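# Rotate backboard clips outward into the frame groove

## Task

Swing each metal clip on the backboard outward until its free end is seated in the groove along the inside wall of the frame, so that every clip keeps the backboard held in place.

## Robot and tools

Robot: two 6-joint arms with parallel grippers, left_arm and right_arm. Both bases sit on mounting plates joined by one metal frame behind them. A 'too close' message treats a plate and its half of the frame as part of that arm. Calibrated base origins in the scene frame: left_arm (-0.007, +0.371, +0.168) m, right_arm (-0.009, -0.307, +0.168) m, both almost unrotated.

Scene frame: origin at table-top height, halfway between the nominal bases. +x points out over the table, +z up, and left_arm is on the +y side. Arm names do not match image left and right. Gripper fingers point along the gripper's +z and open along its y. end_effector_position is the point between the pads, about 1 cm short of the fingertips.

Row layout, used by execute_actions and move: one flat list of 14 numbers covering both arms, each in [-1, 1]. Numbers 1-6 are left_arm joints, 7 is left_arm opening, 8-13 are right_arm joints, 14 is right_arm opening. Joint order inside each arm: wrist pitch (joint4), shoulder (joint2), elbow (joint3), waist (joint1), wrist roll (joint6), wrist yaw (joint5). Joint numbers are offsets, not poses: each adds to that arm's Joint targets as they stood when the action (or the move) began, not to the previous row, so sending the same offset twice moves twice. Scaling, radians per 1.0: waist 1.202, shoulder 1.258, elbow 1.3, wrist pitch 2.073, wrist yaw 2.022, wrist roll 2.022. Opening is absolute: +1 fully open, -1 shut. To leave a gripper unchanged, resend its current command; 0 means half open, not 'no change'. To hold an arm's joints, give it 0 offsets.

Joint ranges (rad): waist -2.618 to 3.054, shoulder 0.000 to 3.142, elbow 0.000 to 3.142, wrist pitch -1.571 to 1.571, wrist yaw -1.571 to 1.571, wrist roll -2.094 to 2.094. Real ends may differ by up to 0.059. Asking for more than 0.059 beyond an end refuses that action for both arms, and a bad first action refuses the whole call. A joint driven onto its end reports 'joint sent to its limit'. Per step, a joint target may lead its measured angle by at most 0.202 (waist), 0.258 (shoulder), 0.3 (elbow), 0.573 (wrist pitch), 0.522 (yaw, roll). Targets that would put a gripper over 200 mm from where it is are scaled back. Large offsets therefore take several actions.

execute_actions(actions, cameras): actions is a list of actions. Each action is a table of up to 15 rows, one row per 1/30 s step. A shorter table repeats its last row until 15 steps, so one action lasts 0.5 s. An empty list just reports state and images. cameras: omitted, null or ["all"] for all; [] for none; otherwise names from cam_high, cam_left_wrist, cam_right_wrist (all 896x504).

move(target, speed, blend, opening_speed, blocking, cameras): target is one 14-number row or a list of up to 15 rows. Every row's joint offsets count from the Joint targets at the start of the move, not from the previous row. All joints are interpolated together, so hands trace curves. There is no collision avoidance. speed is the top rate in rad/s of the joint with farthest to go, 0.01 to 2, default 0.5; give one value or one per target. blend (rad) rounds corners of a list; 0 stops at each. opening_speed is the per-second rate on the -1..+1 scale, at least 0.2; use it near its minimum when closing on something delicate. Paths take at least 0.5 s, and those beyond 10 s end short. If the opening changes between listed targets, the arms halt while the fingers move. blocking=false returns after about 0.5 s while motion continues. The result adds a 'move:' line: done, off_target (resting over 0.035 rad from target), moving, held, or fault, and possibly limits=held, naming the worst joint per arm. done does not prove contact or no contact.

wait(seconds 0-10, cameras): lets time pass holding commands; a running move continues. stop(cameras): brakes a running move. zoom_image(camera, region=[x0,y0,x1,y1] pixels, top-left origin, at most 504x504): closer look at that camera's latest image. read_manual(section): licence texts only. finished_scene(scene 1 or 2): ends the scene irreversibly; the clips must stay seated with no robot help.

Result lines: end_effector_position (m) and end_effector_quat_wxyz per arm in the scene frame, possibly off a few cm. Joint positions (rad) and Joint velocities (rad/s), per arm in the joint order above, plus pad gap in m (0.094 fully open); 'within noise' means still. Joint targets are the base for the next offsets. Tool commands gives current gripper commands. grip_measured is the opening on the command scale; it keeps following the command even after contact. grip_effort_nm is motor effort, negative closing. Joint torques follow position order; numbers 2-4 wrap at ±28 N m. Step readings list joint angles at some steps of execute_actions calls. 'joint command not followed' means the clearance check altered targets. Camera calibration (pinhole, K, T_world_to_cam) is approximate; wrist cameras follow their hand.

Avoid: dropping parts or letting go of moving ones, anything leaving the table, fast impacts, pressing far past contact, and arms striking each other (can fail the scene). To release a push, command targets back past the Joint positions. Holding loads or stretched poses heats motors: MOTOR HOT at 75 °C, OVER-TEMPERATURE FAULT at 90 °C folds that arm for the rest of the scene, and at 100 °C it collapses. Objects may be nudged at random.

Each tool is called after ">>>" by a JSON object that holds its "name" and its "arguments", one argument or row to a line.

## Session

>>> {"name": "execute_actions", "arguments": {
  "actions": []
}}

Scene clock: 0.00 s.
left_arm: end_effector_position=(+0.4017, +0.1615, +0.1787) grip_measured=+1.000 grip_effort_nm=n/a end_effector_quat_wxyz=(+0.625, +0.507, +0.498, -0.323) | right_arm: end_effector_position=(+0.3931, -0.3847, +0.1115) grip_measured=+1.000 grip_effort_nm=n/a end_effector_quat_wxyz=(+0.350, +0.261, +0.823, -0.362)
Joint names: [wrist pitch, shoulder, elbow, waist, wrist roll, wrist yaw]
Joint positions: left_arm=[1.513 2.524 0.922 -0.17 0.429 1.156 0.094] | right_arm=[0.251 2.261 0.933 0.201 0.52 1.024 0.094]
Joint velocities: within noise
Joint torques (N m): no reading
Motor temperatures (°C): left_arm=[20 22 16 18 18 18 17] | right_arm=[17 18 21 18 21 19 17]
Heat: left arm: 22 °C; right arm: 21 °C.
Joint targets: left_arm=[1.497 2.527 0.922 -0.170 0.427 1.157] | right_arm=[0.251 2.251 0.938 0.201 0.523 1.040]
Tool commands: left_gripper/opening=+1.0 right_gripper/opening=+1.0

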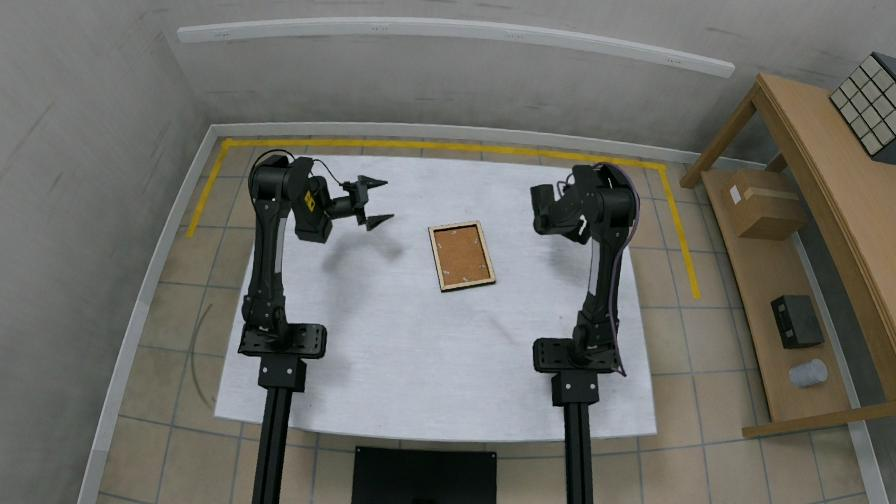

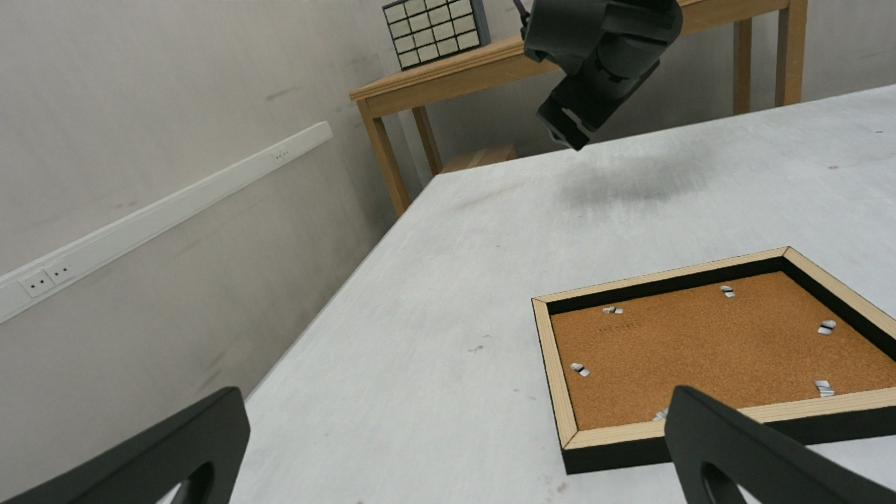

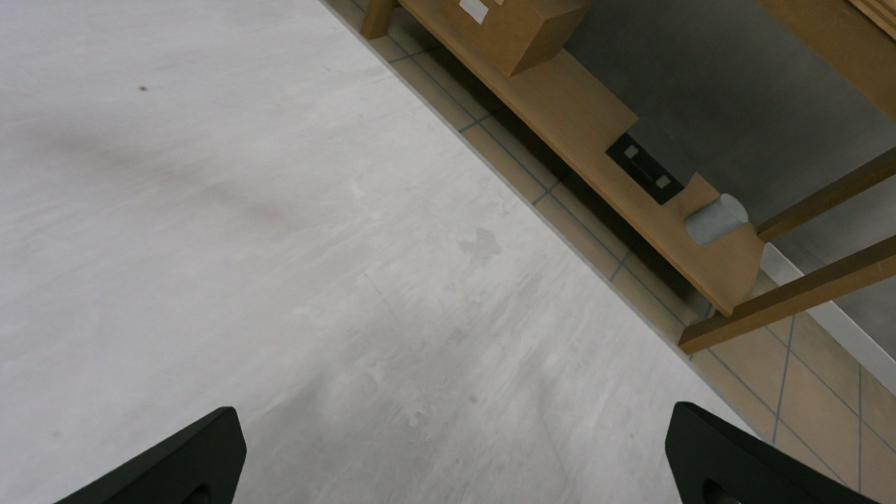

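>>> {"name": "zoom_image", "arguments": {
  "camera": "cam_left_wrist",
  "region": [520, 230, 896, 490]
}}

>>> {"name": "zoom_image", "arguments": {
  "camera": "cam_high",
  "region": [420, 210, 510, 300]
}}

Scaled by 1.340.

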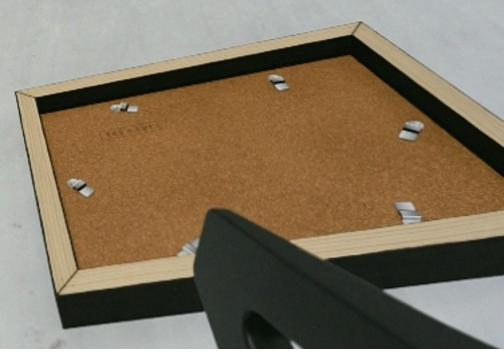

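Scaled by 5.600.

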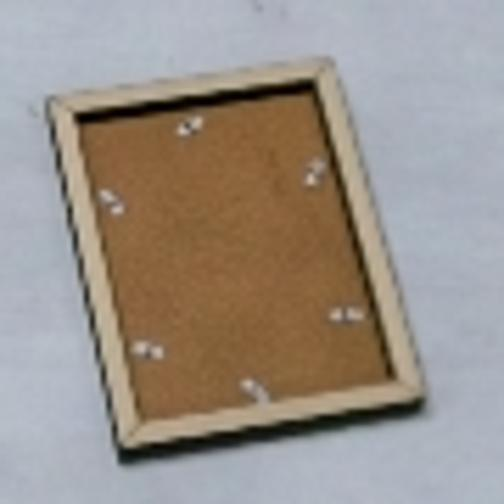

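>>> {"name": "move", "arguments": {
  "target": [0,0,0,0,0,0,1, -0.6138,0.030,0.6165,0.441,-0.2587,-0.5143,1],
  "speed": 0.8
}}

Scene clock: 64.07 s.
left_arm: end_effector_position=(+0.4017, +0.1615, +0.1787) grip_measured=+1.000 grip_effort_nm=-0.032 end_effector_quat_wxyz=(+0.625, +0.507, +0.498, -0.323) | right_arm: end_effector_position=(+0.3152, -0.0264, +0.1614) grip_measured=+1.000 grip_effort_nm=-0.051 end_effector_quat_wxyz=(-0.005, -0.347, +0.938, +0.013)
Joint names: [wrist pitch, shoulder, elbow, waist, wrist roll, wrist yaw]
Joint positions: left_arm=[1.513 2.524 0.922 -0.17 0.429 1.156 0.094] | right_arm=[-1.012 2.275 1.713 0.733 0.008 0.012 0.094]
Joint velocities: within noise
Joint torques (N m): left_arm=[1.05 -10.37 2.92 -0.47 0.02 0.09] | right_arm=[0.29 -11.44 7.2 0.39 -0.1 -0.13]
Motor temperatures (°C): left_arm=[24 25 17 18 18 18 17] | right_arm=[18 21 22 18 21 19 17]
Heat: left arm: 25 °C; right arm: 22 °C.
Joint targets: left_arm=[1.497 2.527 0.922 -0.170 0.427 1.157] | right_arm=[-1.021 2.289 1.739 0.731 0.000 0.001]
move: done
camera_calibration:
cam_right_wrist: T_world_to_cam=[[0.644413, -0.764587, -0.0117862, -0.224604], [-0.693888, -0.591164, 0.411149, 0.179179], [-0.321327, -0.256772, -0.911492, 0.330897], [0, 0, 0, 1]] pos_world=[0.375393, 0.0191598, 0.225294]

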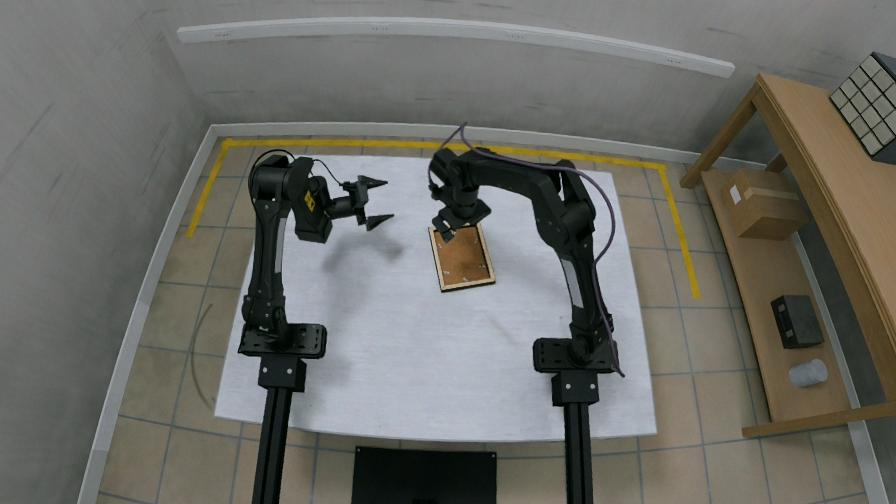

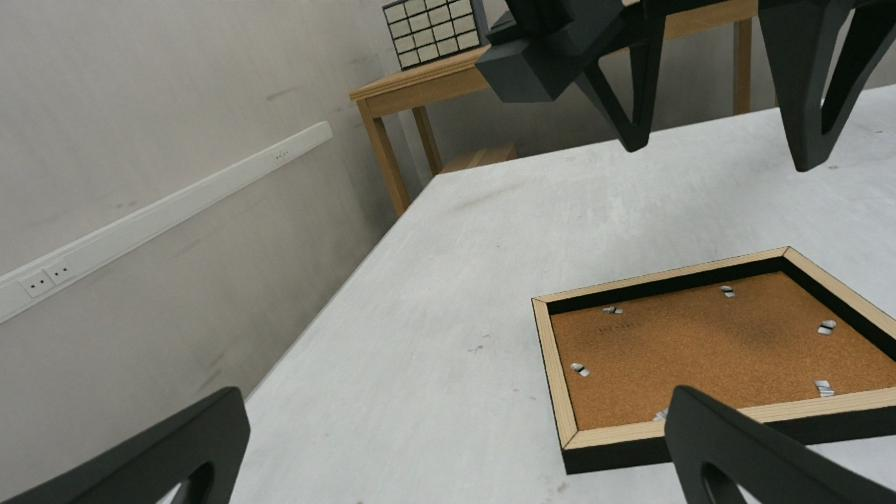

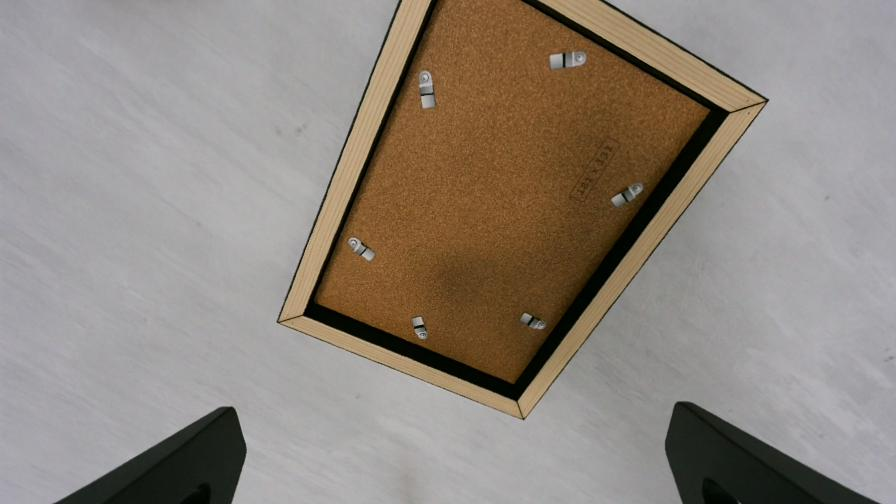

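>>> {"name": "zoom_image", "arguments": {
  "camera": "cam_right_wrist",
  "region": [520, 20, 680, 220]
}}

>>> {"name": "zoom_image", "arguments": {
  "camera": "cam_right_wrist",
  "region": [330, 220, 450, 350]
}}

>>> {"name": "zoom_image", "arguments": {
  "camera": "cam_right_wrist",
  "region": [490, 280, 590, 380]
}}

>>> {"name": "zoom_image", "arguments": {
  "camera": "cam_right_wrist",
  "region": [370, 40, 470, 140]
}}

Scaled by 2.520.

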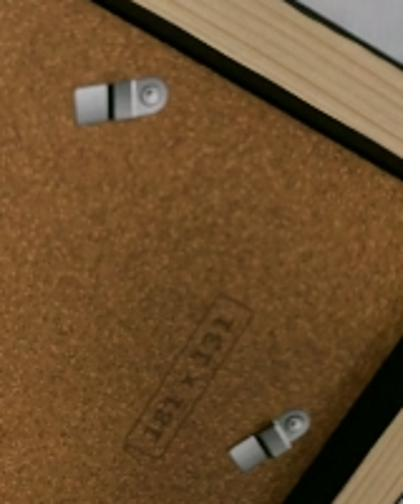

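Scaled by 3.877.

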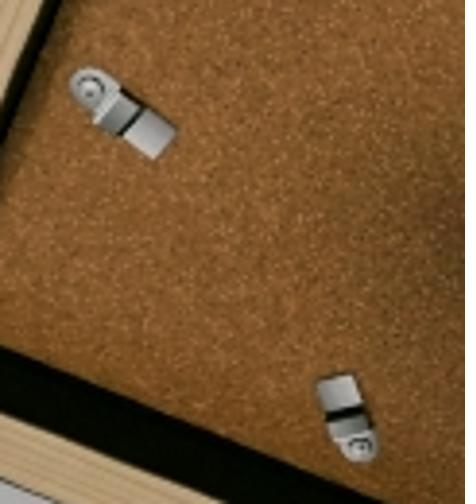

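Scaled by 5.040.

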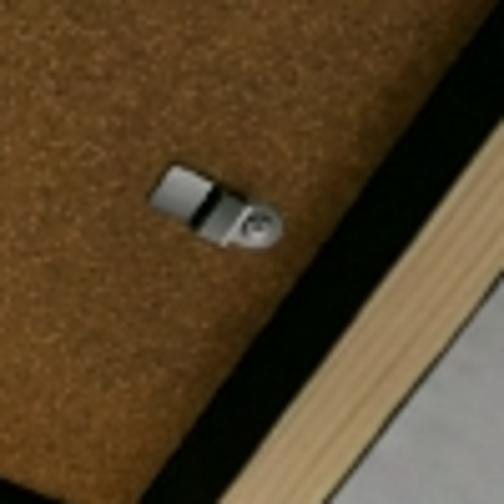

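Scaled by 5.040.

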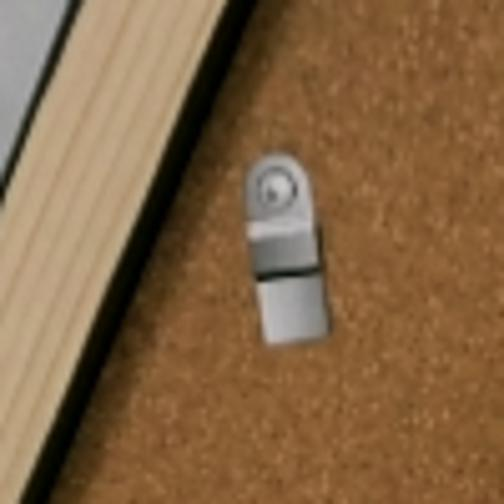

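>>> {"name": "move", "arguments": {
  "target": [0,0,0,0,0,0,1, 0.1114,0.2496,0.0669,-0.1692,0.1424,0,-1],
  "speed": 0.6
}}

Scene clock: 195.73 s.
left_arm: end_effector_position=(+0.4017, +0.1615, +0.1787) grip_measured=+1.000 grip_effort_nm=-0.022 end_effector_quat_wxyz=(+0.625, +0.507, +0.498, -0.323) | right_arm: end_effector_position=(+0.3836, -0.0848, +0.0383) grip_measured=-0.993 grip_effort_nm=-0.398 end_effector_quat_wxyz=(-0.023, -0.112, +0.993, +0.009)
Joint names: [wrist pitch, shoulder, elbow, waist, wrist roll, wrist yaw]
Joint positions: left_arm=[1.513 2.524 0.922 -0.17 0.429 1.156 0.094] | right_arm=[-0.801 2.601 1.8 0.521 0.28 0.005 0]
Joint velocities: within noise
Joint torques (N m): left_arm=[1.06 -10.21 2.86 -0.55 0 0.09] | right_arm=[0.41 -14.04 6.71 1.22 0.06 -0.09]
Motor temperatures (°C): left_arm=[26 27 17 18 18 18 17] | right_arm=[17 25 24 18 21 19 17]
Heat: left arm: 27 °C; right arm: 25 °C.
Joint targets: left_arm=[1.497 2.527 0.922 -0.170 0.427 1.157] | right_arm=[-0.790 2.603 1.826 0.528 0.288 0.000]
move: done
camera_calibration:
cam_right_wrist: T_world_to_cam=[[0.215373, -0.976508, -0.0067614, -0.168406], [-0.870937, -0.195211, 0.450957, 0.342683], [-0.441683, -0.0912353, -0.89252, 0.285164], [0, 0, 0, 1]] pos_world=[0.460677, -0.0715371, 0.0988406]

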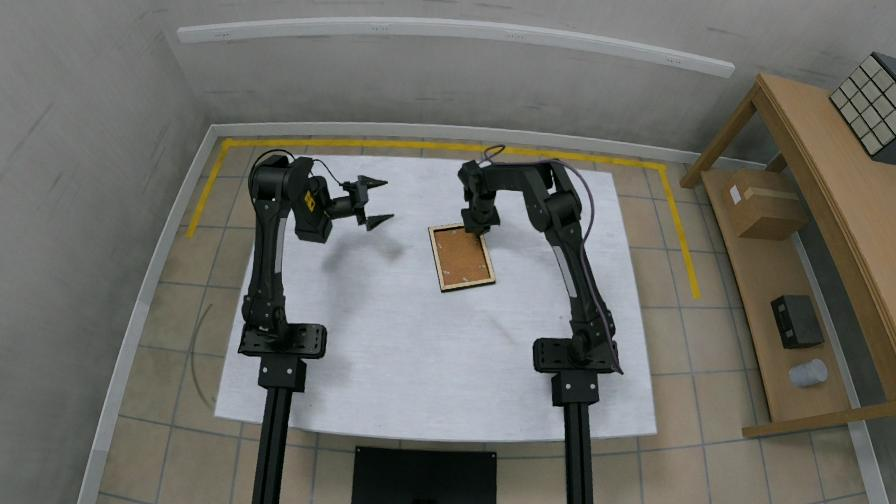

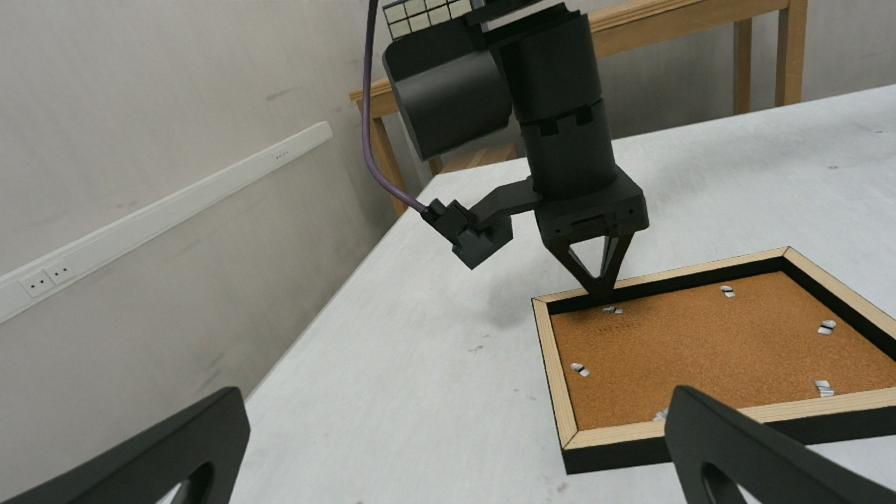

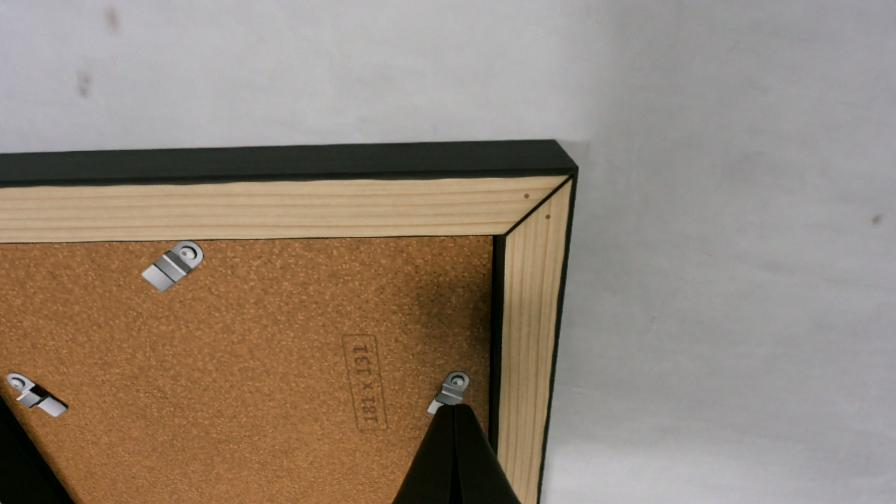

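>>> {"name": "move", "arguments": {
  "target": [0,0,0,0,0,0,1, 0.0439,-0.0417,-0.0831,0.0374,0.0223,0.0168,-1],
  "speed": 0.4,
  "cameras": ["cam_right_wrist"]
}}

>>> {"name": "zoom_image", "arguments": {
  "camera": "cam_right_wrist",
  "region": [380, 320, 560, 440]
}}

Scene clock: 232.83 s.
left_arm: end_effector_position=(+0.4017, +0.1615, +0.1787) grip_measured=+1.000 grip_effort_nm=-0.027 end_effector_quat_wxyz=(+0.625, +0.507, +0.498, -0.323) | right_arm: end_effector_position=(+0.3696, -0.0697, +0.0267) grip_measured=-0.993 grip_effort_nm=-0.398 end_effector_quat_wxyz=(-0.008, -0.114, +0.993, +0.006)
Joint names: [wrist pitch, shoulder, elbow, waist, wrist roll, wrist yaw]
Joint positions: left_arm=[1.513 2.524 0.922 -0.17 0.429 1.156 0.094] | right_arm=[-0.711 2.594 1.726 0.571 0.325 0.022 0]
Joint velocities: within noise
Joint torques (N m): left_arm=[1.05 -10.3 2.89 -0.36 -0.03 0.14] | right_arm=[0.45 -18.14 4.05 0.77 0.04 0.1]
Motor temperatures (°C): left_arm=[27 27 17 18 18 18 17] | right_arm=[17 30 23 18 21 19 17]
Heat: left arm: 27 °C; right arm: 30 °C.
Joint targets: left_arm=[1.497 2.527 0.922 -0.170 0.427 1.157] | right_arm=[-0.699 2.551 1.718 0.573 0.333 0.035]
move: off_target (right_arm); right_arm: the shoulder is farthest, 0.043 rad from its target
camera_calibration:
cam_right_wrist: T_world_to_cam=[[0.219321, -0.975651, 0.00175054, -0.152348], [-0.883278, -0.197793, 0.425085, 0.343782], [-0.414389, -0.0947761, -0.905152, 0.260036], [0, 0, 0, 1]] pos_world=[0.444825, -0.0559954, 0.0895021]
Images, in order (width x height): cam_right_wrist 896x504.

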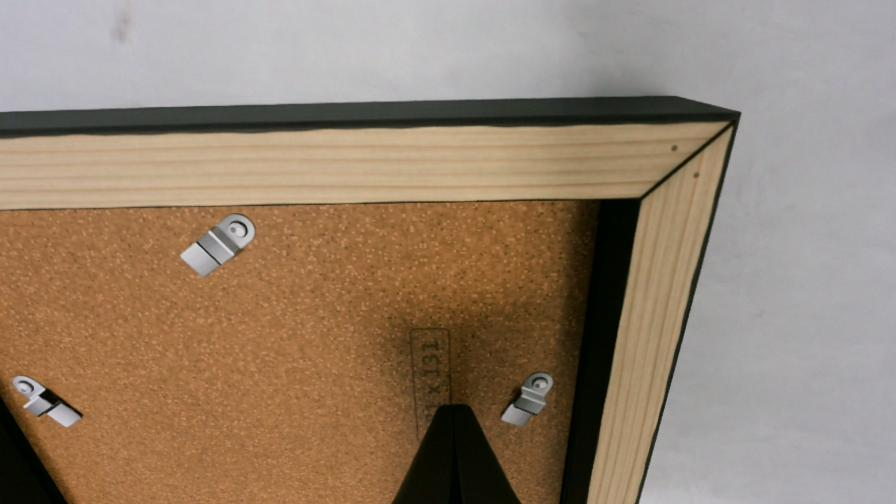

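Scaled by 2.800.

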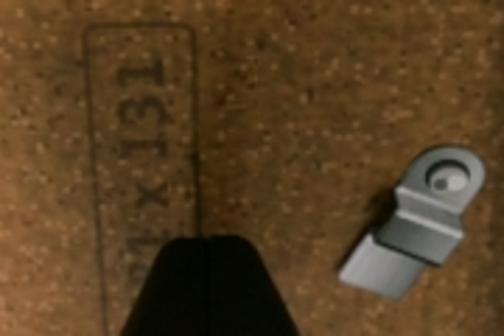

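>>> {"name": "move", "arguments": {
  "target": [0,0,0,0,0,0,1, 0.0087,0.0485,0,0,0,0,-1],
  "speed": 0.2,
  "cameras": ["cam_right_wrist","cam_left_wrist"]
}}

>>> {"name": "zoom_image", "arguments": {
  "camera": "cam_right_wrist",
  "region": [380, 320, 560, 440]
}}

>>> {"name": "zoom_image", "arguments": {
  "camera": "cam_left_wrist",
  "region": [520, 230, 700, 350]
}}

Scene clock: 254.00 s.
left_arm: end_effector_position=(+0.4017, +0.1615, +0.1787) grip_measured=+1.000 grip_effort_nm=-0.037 end_effector_quat_wxyz=(+0.625, +0.507, +0.498, -0.323) | right_arm: end_effector_position=(+0.3734, -0.0674, +0.0267) grip_measured=-0.993 grip_effort_nm=-0.398 end_effector_quat_wxyz=(+0.000, -0.114, +0.993, +0.010)
Joint names: [wrist pitch, shoulder, elbow, waist, wrist roll, wrist yaw]
Joint positions: left_arm=[1.513 2.524 0.922 -0.17 0.429 1.156 0.094] | right_arm=[-0.693 2.594 1.726 0.571 0.326 0.022 0]
Joint velocities: within noise
Joint torques (N m): left_arm=[1.01 -10.36 2.78 -0.4 0.01 0.11] | right_arm=[0.51 -12.34 4.14 0.79 0.03 0.11]
Motor temperatures (°C): left_arm=[27 28 17 18 18 18 17] | right_arm=[17 29 22 18 21 19 17]
Heat: left arm: 28 °C; right arm: 29 °C.
Joint targets: left_arm=[1.497 2.527 0.922 -0.170 0.427 1.157] | right_arm=[-0.681 2.612 1.718 0.573 0.333 0.034]
move: done
camera_calibration:
cam_right_wrist: T_world_to_cam=[[0.217894, -0.975965, -0.00375828, -0.150295], [-0.890008, -0.20028, 0.409601, 0.350376], [-0.400509, -0.0859046, -0.912257, 0.257435], [0, 0, 0, 1]] pos_world=[0.447691, -0.0543942, 0.0907679]
Images, in order (width x height): cam_left_wrist 896x504, cam_right_wrist 896x504.

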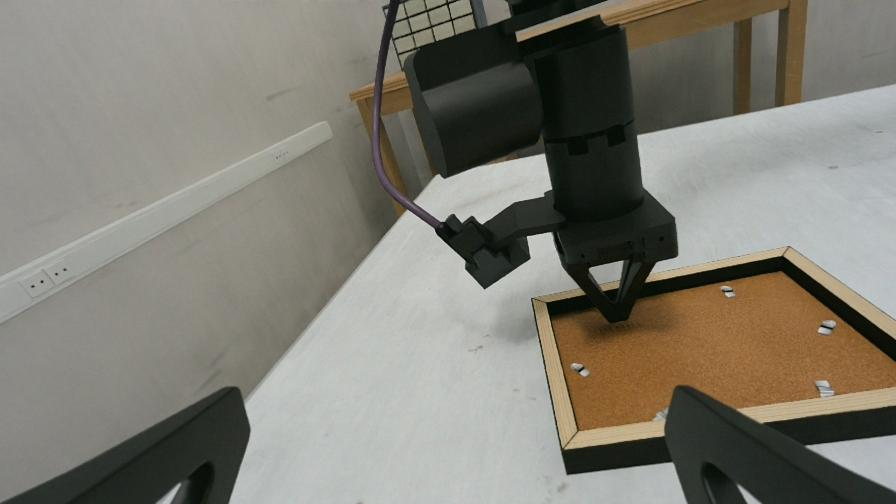

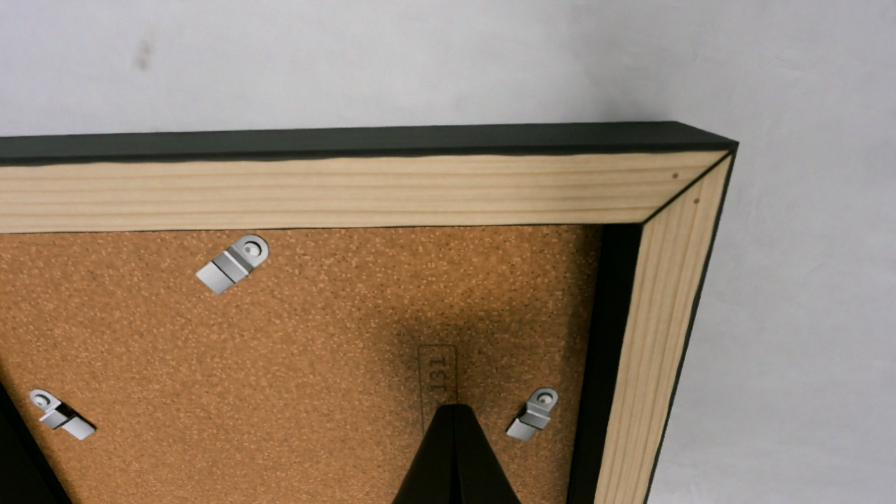

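Scaled by 2.800.

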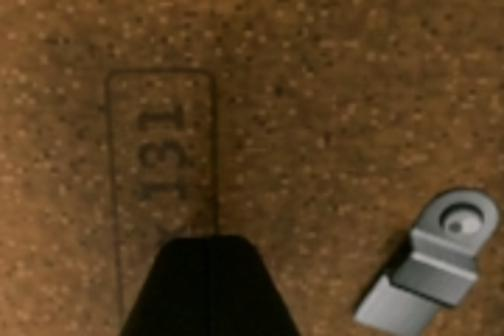

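Scaled by 2.800.

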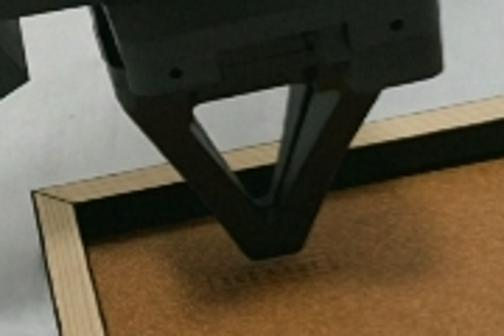

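>>> {"name": "move", "arguments": {
  "target": [0,0,0,0,0,0,1, 0,0.02,0,0,0,0,-1],
  "speed": 0.2,
  "cameras": ["cam_right_wrist"]
}}

Scene clock: 266.17 s.
left_arm: end_effector_position=(+0.4017, +0.1615, +0.1787) grip_measured=+1.000 grip_effort_nm=-0.037 end_effector_quat_wxyz=(+0.625, +0.507, +0.498, -0.323) | right_arm: end_effector_position=(+0.3720, -0.0681, +0.0218) grip_measured=-0.993 grip_effort_nm=-0.398 end_effector_quat_wxyz=(-0.003, -0.114, +0.993, +0.009)
Joint names: [wrist pitch, shoulder, elbow, waist, wrist roll, wrist yaw]
Joint positions: left_arm=[1.513 2.524 0.922 -0.17 0.429 1.156 0.094] | right_arm=[-0.687 2.605 1.726 0.571 0.326 0.022 0]
Joint velocities: within noise
Joint torques (N m): left_arm=[1.06 -10.37 2.89 -0.31 0 0.1] | right_arm=[0.44 -11.08 4.11 0.75 0.02 0.11]
Motor temperatures (°C): left_arm=[27 28 17 18 18 18 17] | right_arm=[17 27 22 18 21 19 17]
Heat: left arm: 28 °C; right arm: 27 °C.
Joint targets: left_arm=[1.497 2.527 0.922 -0.170 0.427 1.157] | right_arm=[-0.681 2.637 1.718 0.573 0.333 0.035]
move: done
camera_calibration:
cam_right_wrist: T_world_to_cam=[[0.218102, -0.975925, -0.00151984, -0.150835], [-0.888043, -0.199108, 0.41441, 0.350232], [-0.404736, -0.0890341, -0.910089, 0.253632], [0, 0, 0, 1]] pos_world=[0.446573, -0.0548882, 0.085459]
Images, in order (width x height): cam_right_wrist 896x504.

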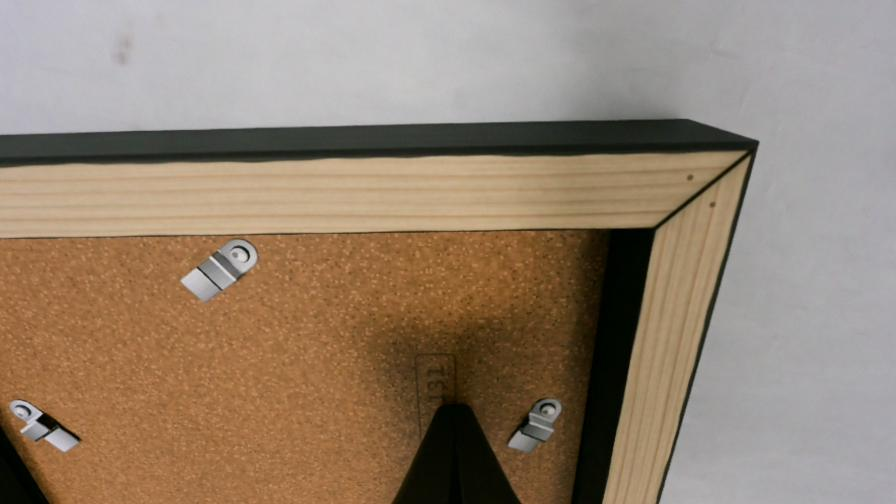

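>>> {"name": "move", "arguments": {
  "target": [0,0,0,0,0,0,1, 0.006,0.010,0,0,0,0,-1],
  "speed": 0.1,
  "cameras": ["cam_right_wrist"]
}}

>>> {"name": "zoom_image", "arguments": {
  "camera": "cam_right_wrist",
  "region": [380, 320, 560, 440]
}}

Scene clock: 270.90 s.
left_arm: end_effector_position=(+0.4017, +0.1615, +0.1787) grip_measured=+1.000 grip_effort_nm=-0.027 end_effector_quat_wxyz=(+0.625, +0.507, +0.498, -0.323) | right_arm: end_effector_position=(+0.3718, -0.0683, +0.0213) grip_measured=-0.993 grip_effort_nm=-0.393 end_effector_quat_wxyz=(-0.003, -0.114, +0.993, +0.008)
Joint names: [wrist pitch, shoulder, elbow, waist, wrist roll, wrist yaw]
Joint positions: left_arm=[1.513 2.524 0.922 -0.17 0.429 1.156 0.094] | right_arm=[-0.687 2.606 1.726 0.571 0.326 0.022 0]
Joint velocities: within noise
Joint torques (N m): left_arm=[1.04 -10.36 2.81 -0.4 -0.02 0.1] | right_arm=[0.56 -10.04 4.1 0.76 0.04 0.09]
Motor temperatures (°C): left_arm=[27 28 17 18 18 18 17] | right_arm=[17 26 22 18 21 19 17]
Heat: left arm: 28 °C; right arm: 26 °C.
Joint targets: left_arm=[1.497 2.527 0.922 -0.170 0.427 1.157] | right_arm=[-0.669 2.649 1.718 0.573 0.333 0.034]
move: off_target (right_arm); right_arm: the shoulder is farthest, 0.043 rad from its target
camera_calibration:
cam_right_wrist: T_world_to_cam=[[0.218146, -0.975916, -0.00114435, -0.150941], [-0.887631, -0.198898, 0.415393, 0.350009], [-0.405616, -0.0896004, -0.909641, 0.253343], [0, 0, 0, 1]] pos_world=[0.446366, -0.0549896, 0.0848872]
Images, in order (width x height): cam_right_wrist 896x504.

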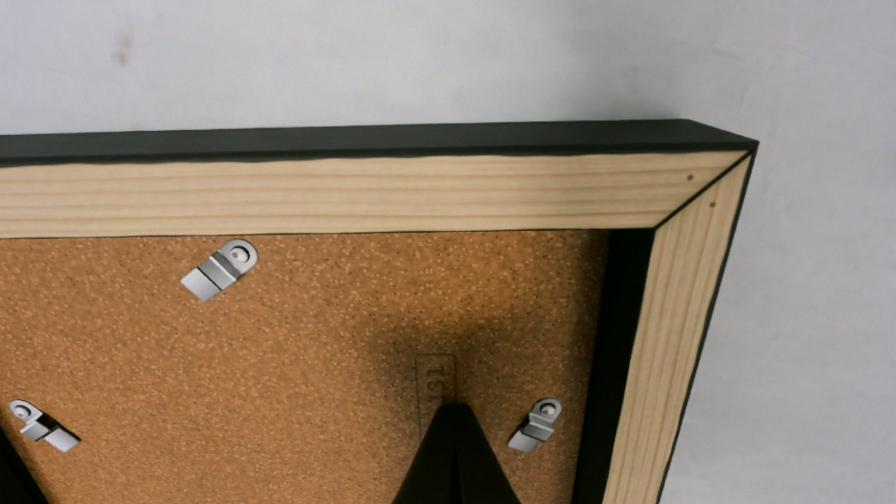

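Scaled by 2.800.

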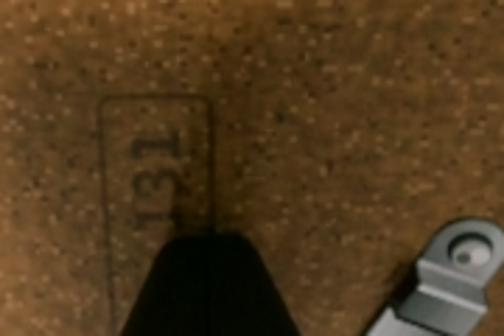

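>>> {"name": "move", "arguments": {
  "target": [0,0,0,0,0,0,1, 0.0,0.012,0,0,0,0,-1],
  "speed": 0.1,
  "cameras": ["cam_right_wrist"]
}}

>>> {"name": "zoom_image", "arguments": {
  "camera": "cam_right_wrist",
  "region": [380, 320, 560, 440]
}}

Scene clock: 278.23 s.
left_arm: end_effector_position=(+0.4017, +0.1615, +0.1787) grip_measured=+1.000 grip_effort_nm=-0.027 end_effector_quat_wxyz=(+0.625, +0.507, +0.498, -0.323) | right_arm: end_effector_position=(+0.3714, -0.0685, +0.0206) grip_measured=-0.993 grip_effort_nm=-0.398 end_effector_quat_wxyz=(-0.004, -0.114, +0.993, +0.008)
Joint names: [wrist pitch, shoulder, elbow, waist, wrist roll, wrist yaw]
Joint positions: left_arm=[1.513 2.524 0.922 -0.17 0.429 1.156 0.094] | right_arm=[-0.687 2.608 1.726 0.571 0.326 0.022 0]
Joint velocities: within noise
Joint torques (N m): left_arm=[1.04 -10.21 2.93 -0.39 0.01 0.08] | right_arm=[0.55 -8.87 4.1 0.79 0.03 0.11]
Motor temperatures (°C): left_arm=[27 28 17 18 18 18 17] | right_arm=[17 26 22 18 21 19 17]
Heat: left arm: 28 °C; right arm: 26 °C.
Joint targets: left_arm=[1.497 2.527 0.922 -0.170 0.427 1.157] | right_arm=[-0.669 2.665 1.718 0.573 0.333 0.034]
move: off_target (right_arm); right_arm: the shoulder is farthest, 0.056 rad from its target
camera_calibration:
cam_right_wrist: T_world_to_cam=[[0.218204, -0.975903, -0.000643784, -0.151081], [-0.887079, -0.198618, 0.416703, 0.349712], [-0.406789, -0.0903551, -0.909042, 0.252957], [0, 0, 0, 1]] pos_world=[0.446089, -0.0551253, 0.0841253]
Images, in order (width x height): cam_right_wrist 896x504.

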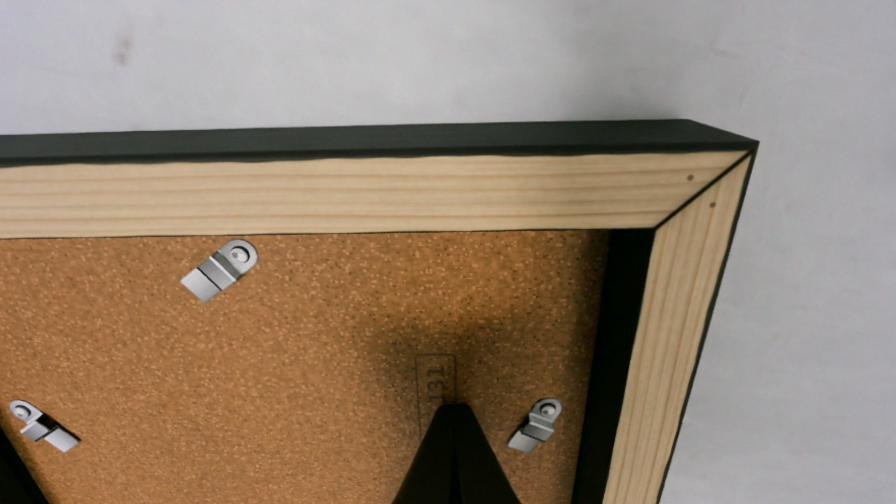

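Scaled by 2.800.

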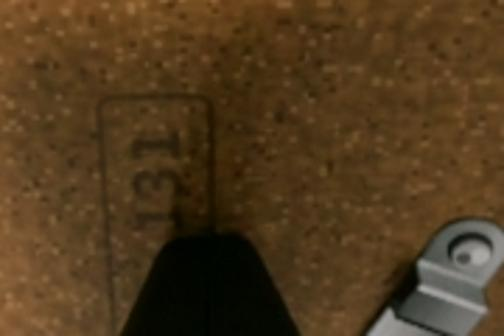

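>>> {"name": "move", "arguments": {
  "target": [0,0,0,0,0,0,1, 0.0,-0.0898,0,0,-0.008,0,-1],
  "speed": 0.2,
  "cameras": ["cam_right_wrist"]
}}

Scene clock: 311.07 s.
left_arm: end_effector_position=(+0.4017, +0.1615, +0.1787) grip_measured=+1.000 grip_effort_nm=-0.027 end_effector_quat_wxyz=(+0.625, +0.507, +0.498, -0.323) | right_arm: end_effector_position=(+0.3760, -0.0659, +0.0262) grip_measured=-0.993 grip_effort_nm=-0.398 end_effector_quat_wxyz=(+0.005, -0.115, +0.993, +0.012)
Joint names: [wrist pitch, shoulder, elbow, waist, wrist roll, wrist yaw]
Joint positions: left_arm=[1.513 2.524 0.922 -0.17 0.429 1.156 0.094] | right_arm=[-0.68 2.595 1.726 0.571 0.323 0.022 0]
Joint velocities: within noise
Joint torques (N m): left_arm=[1.04 -10.26 2.88 -0.38 0 0.11] | right_arm=[0.52 -18.21 4.16 0.77 -0.09 0.1]
Motor temperatures (°C): left_arm=[27 28 17 18 18 18 17] | right_arm=[17 26 22 18 21 19 17]
Heat: left arm: 28 °C; right arm: 26 °C.
Joint targets: left_arm=[1.497 2.527 0.922 -0.170 0.427 1.157] | right_arm=[-0.669 2.552 1.718 0.573 0.317 0.034]
move: off_target (right_arm); right_arm: the shoulder is farthest, 0.043 rad from its target
camera_calibration:
cam_right_wrist: T_world_to_cam=[[0.220462, -0.975369, -0.00724278, -0.150217], [-0.893658, -0.204957, 0.399208, 0.354436], [-0.39086, -0.0815375, -0.916832, 0.254937], [0, 0, 0, 1]] pos_world=[0.449506, -0.0530857, 0.091153]
Images, in order (width x height): cam_right_wrist 896x504.

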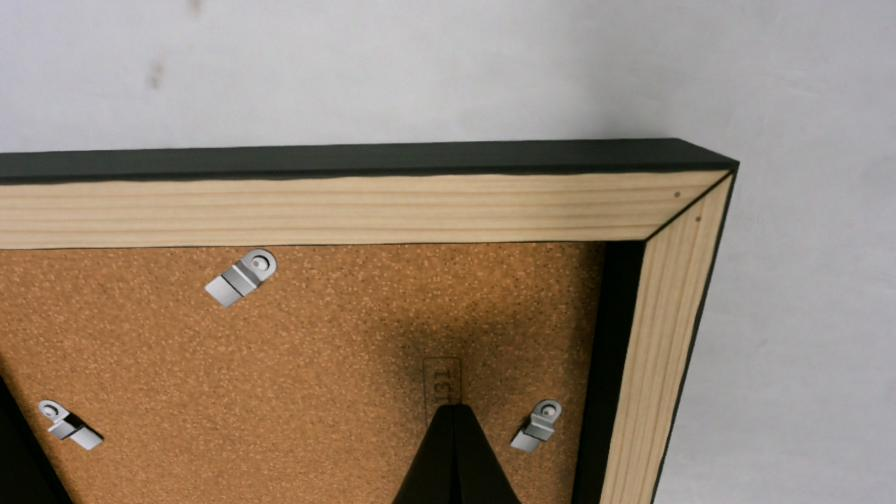

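>>> {"name": "move", "arguments": {
  "target": [0,0,0,0,0,0,1, 0.0024,-0.0064,-0.0238,-0.0233,-0.0188,0.003,-1],
  "speed": 0.05,
  "cameras": ["cam_right_wrist","cam_left_wrist"]
}}

>>> {"name": "zoom_image", "arguments": {
  "camera": "cam_right_wrist",
  "region": [380, 320, 560, 440]
}}

>>> {"name": "zoom_image", "arguments": {
  "camera": "cam_left_wrist",
  "region": [520, 230, 700, 350]
}}

Scene clock: 331.93 s.
left_arm: end_effector_position=(+0.4017, +0.1615, +0.1787) grip_measured=+1.000 grip_effort_nm=-0.022 end_effector_quat_wxyz=(+0.625, +0.507, +0.498, -0.323) | right_arm: end_effector_position=(+0.3740, -0.0785, +0.0231) grip_measured=-0.993 grip_effort_nm=-0.398 end_effector_quat_wxyz=(-0.001, -0.124, +0.992, +0.006)
Joint names: [wrist pitch, shoulder, elbow, waist, wrist roll, wrist yaw]
Joint positions: left_arm=[1.513 2.524 0.922 -0.17 0.429 1.156 0.094] | right_arm=[-0.675 2.589 1.699 0.552 0.287 0.027 0]
Joint velocities: within noise
Joint torques (N m): left_arm=[1.04 -10.29 2.89 -0.4 -0.02 0.09] | right_arm=[0.51 -18.22 3.81 0.06 -0.12 0.12]
Motor temperatures (°C): left_arm=[27 29 17 18 18 18 17] | right_arm=[17 32 22 18 21 19 17]
Heat: left arm: 29 °C; right arm: 32 °C.
Joint targets: left_arm=[1.497 2.527 0.922 -0.170 0.427 1.157] | right_arm=[-0.664 2.544 1.687 0.545 0.279 0.041]
move: off_target (right_arm); right_arm: the shoulder is farthest, 0.045 rad from its target
camera_calibration:
cam_right_wrist: T_world_to_cam=[[0.237368, -0.971415, 0.00304485, -0.168293], [-0.885376, -0.215053, 0.412143, 0.34717], [-0.399708, -0.100526, -0.911114, 0.2519], [0, 0, 0, 1]] pos_world=[0.44801, -0.0634997, 0.0869381]
Images, in order (width x height): cam_left_wrist 896x504, cam_right_wrist 896x504.

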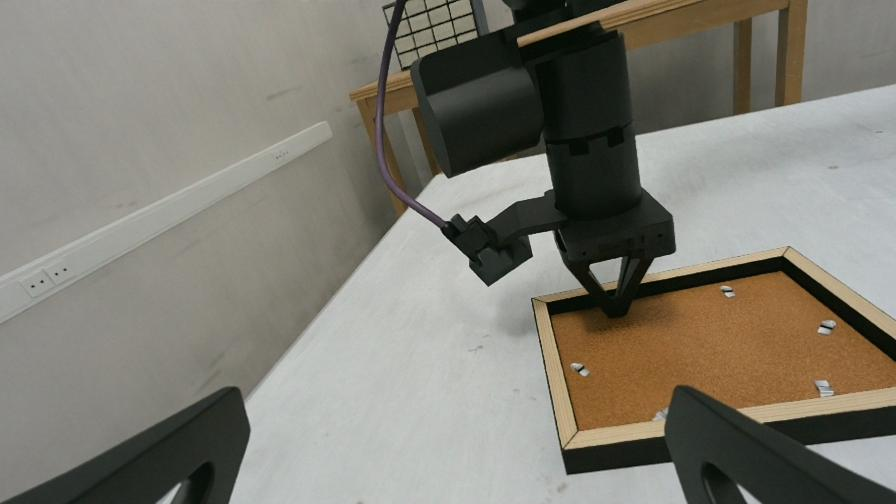

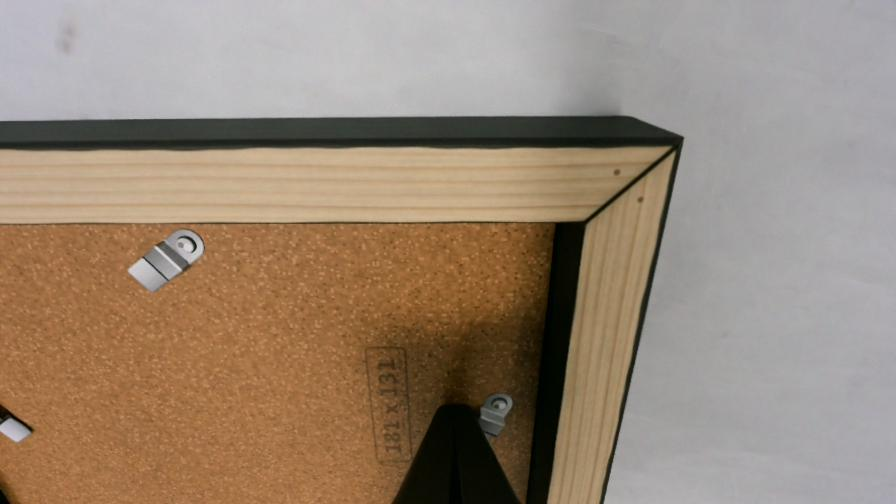

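Scaled by 2.800.

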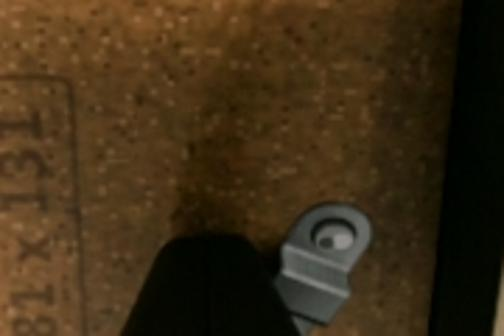

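Scaled by 2.800.

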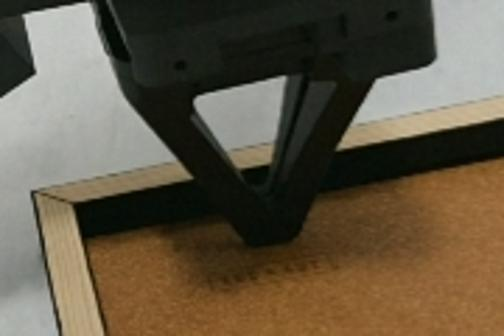

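>>> {"name": "move", "arguments": {
  "target": [0,0,0,0,0,0,1, 0.0154,-0.0229,-0.0469,-0.001,0,0,-1],
  "speed": 0.05,
  "cameras": ["cam_right_wrist","cam_left_wrist"]
}}

>>> {"name": "zoom_image", "arguments": {
  "camera": "cam_right_wrist",
  "region": [380, 320, 560, 440]
}}

Scene clock: 347.90 s.
left_arm: end_effector_position=(+0.4017, +0.1615, +0.1787) grip_measured=+1.000 grip_effort_nm=-0.017 end_effector_quat_wxyz=(+0.625, +0.507, +0.498, -0.323) | right_arm: end_effector_position=(+0.3663, -0.0831, +0.0235) grip_measured=-0.993 grip_effort_nm=-0.403 end_effector_quat_wxyz=(-0.001, -0.124, +0.992, +0.006)
Joint names: [wrist pitch, shoulder, elbow, waist, wrist roll, wrist yaw]
Joint positions: left_arm=[1.513 2.524 0.922 -0.17 0.429 1.156 0.094] | right_arm=[-0.644 2.559 1.637 0.552 0.285 0.028 0]
Joint velocities: within noise
Joint torques (N m): left_arm=[1.04 -10.25 2.86 -0.27 0.03 0.1] | right_arm=[0.48 -17.81 3.77 -0.1 -0.1 0.11]
Motor temperatures (°C): left_arm=[27 29 17 18 18 18 17] | right_arm=[17 31 22 18 21 19 17]
Heat: left arm: 29 °C; right arm: 31 °C.
Joint targets: left_arm=[1.497 2.527 0.922 -0.170 0.427 1.157] | right_arm=[-0.632 2.515 1.626 0.544 0.279 0.040]
move: off_target (right_arm); right_arm: the shoulder is farthest, 0.044 rad from its target
camera_calibration:
cam_right_wrist: T_world_to_cam=[[0.238462, -0.971146, 0.00329851, -0.171377], [-0.885353, -0.215998, 0.411697, 0.339093], [-0.399105, -0.101094, -0.911315, 0.248491], [0, 0, 0, 1]] pos_world=[0.440258, -0.0680674, 0.0874152]
Images, in order (width x height): cam_left_wrist 896x504, cam_right_wrist 896x504.

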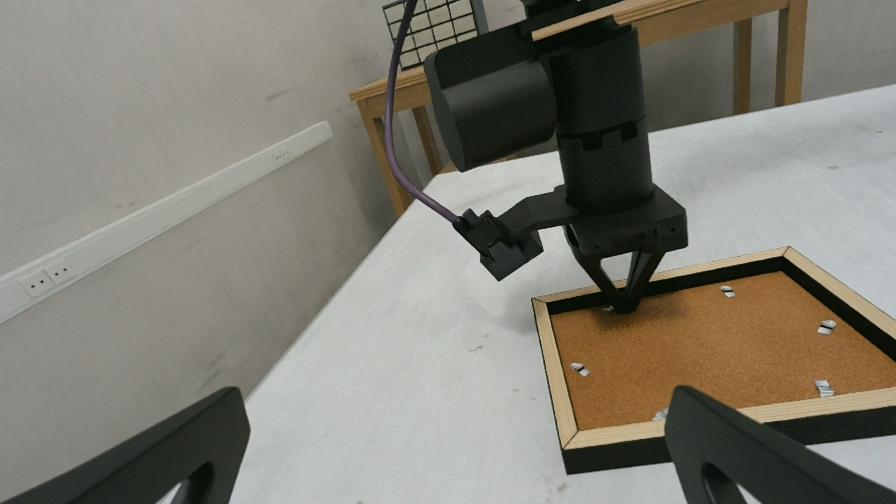

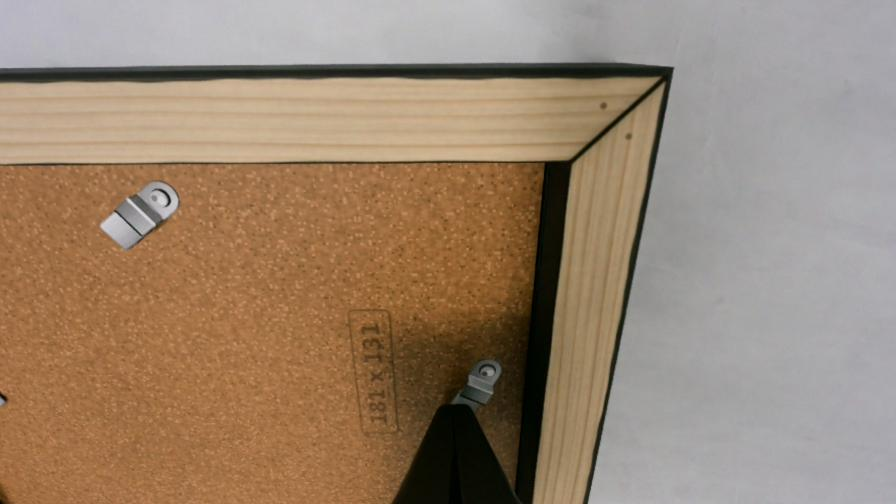

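Scaled by 2.800.

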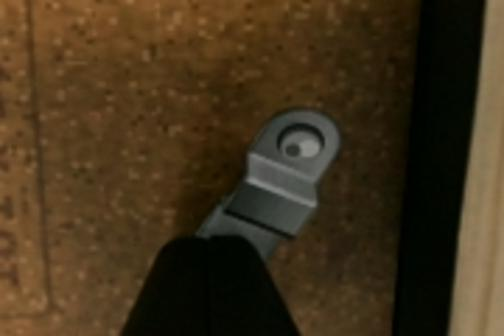

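>>> {"name": "zoom_image", "arguments": {
  "camera": "cam_left_wrist",
  "region": [580, 260, 680, 340]
}}

>>> {"name": "zoom_image", "arguments": {
  "camera": "cam_left_wrist",
  "region": [780, 300, 896, 420]
}}

Scaled by 5.040.

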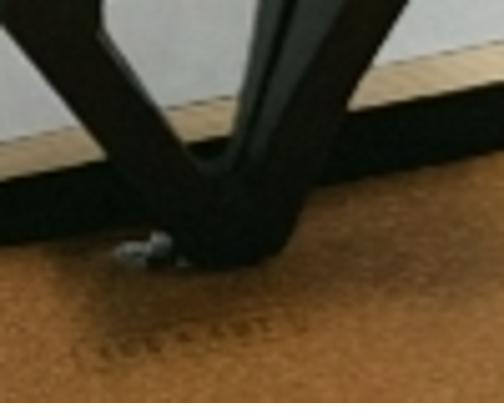

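Scaled by 4.200.

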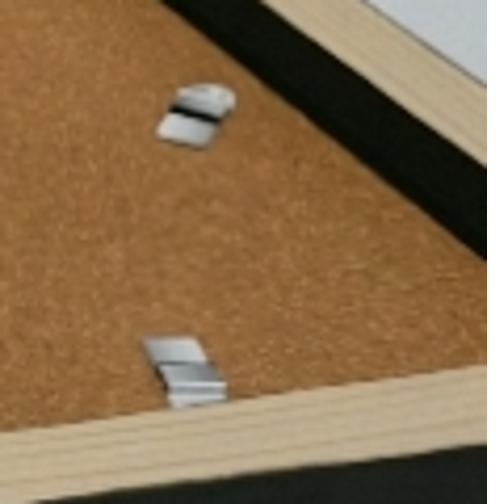

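>>> {"name": "zoom_image", "arguments": {
  "camera": "cam_right_wrist",
  "region": [90, 170, 200, 260]
}}

>>> {"name": "zoom_image", "arguments": {
  "camera": "cam_right_wrist",
  "region": [430, 340, 530, 430]
}}

Scaled by 4.582.

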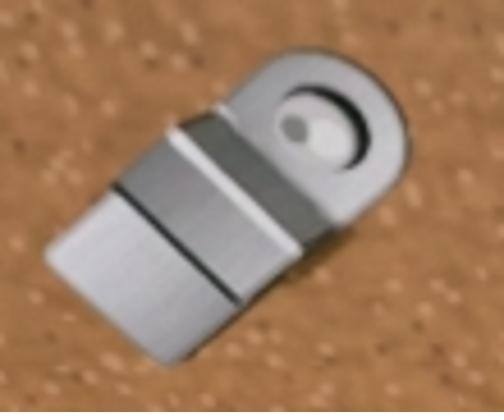

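Scaled by 5.040.

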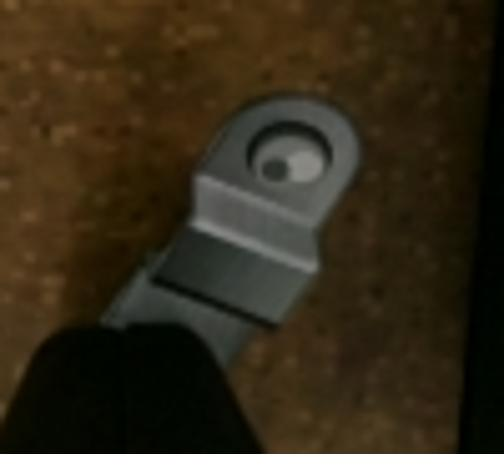

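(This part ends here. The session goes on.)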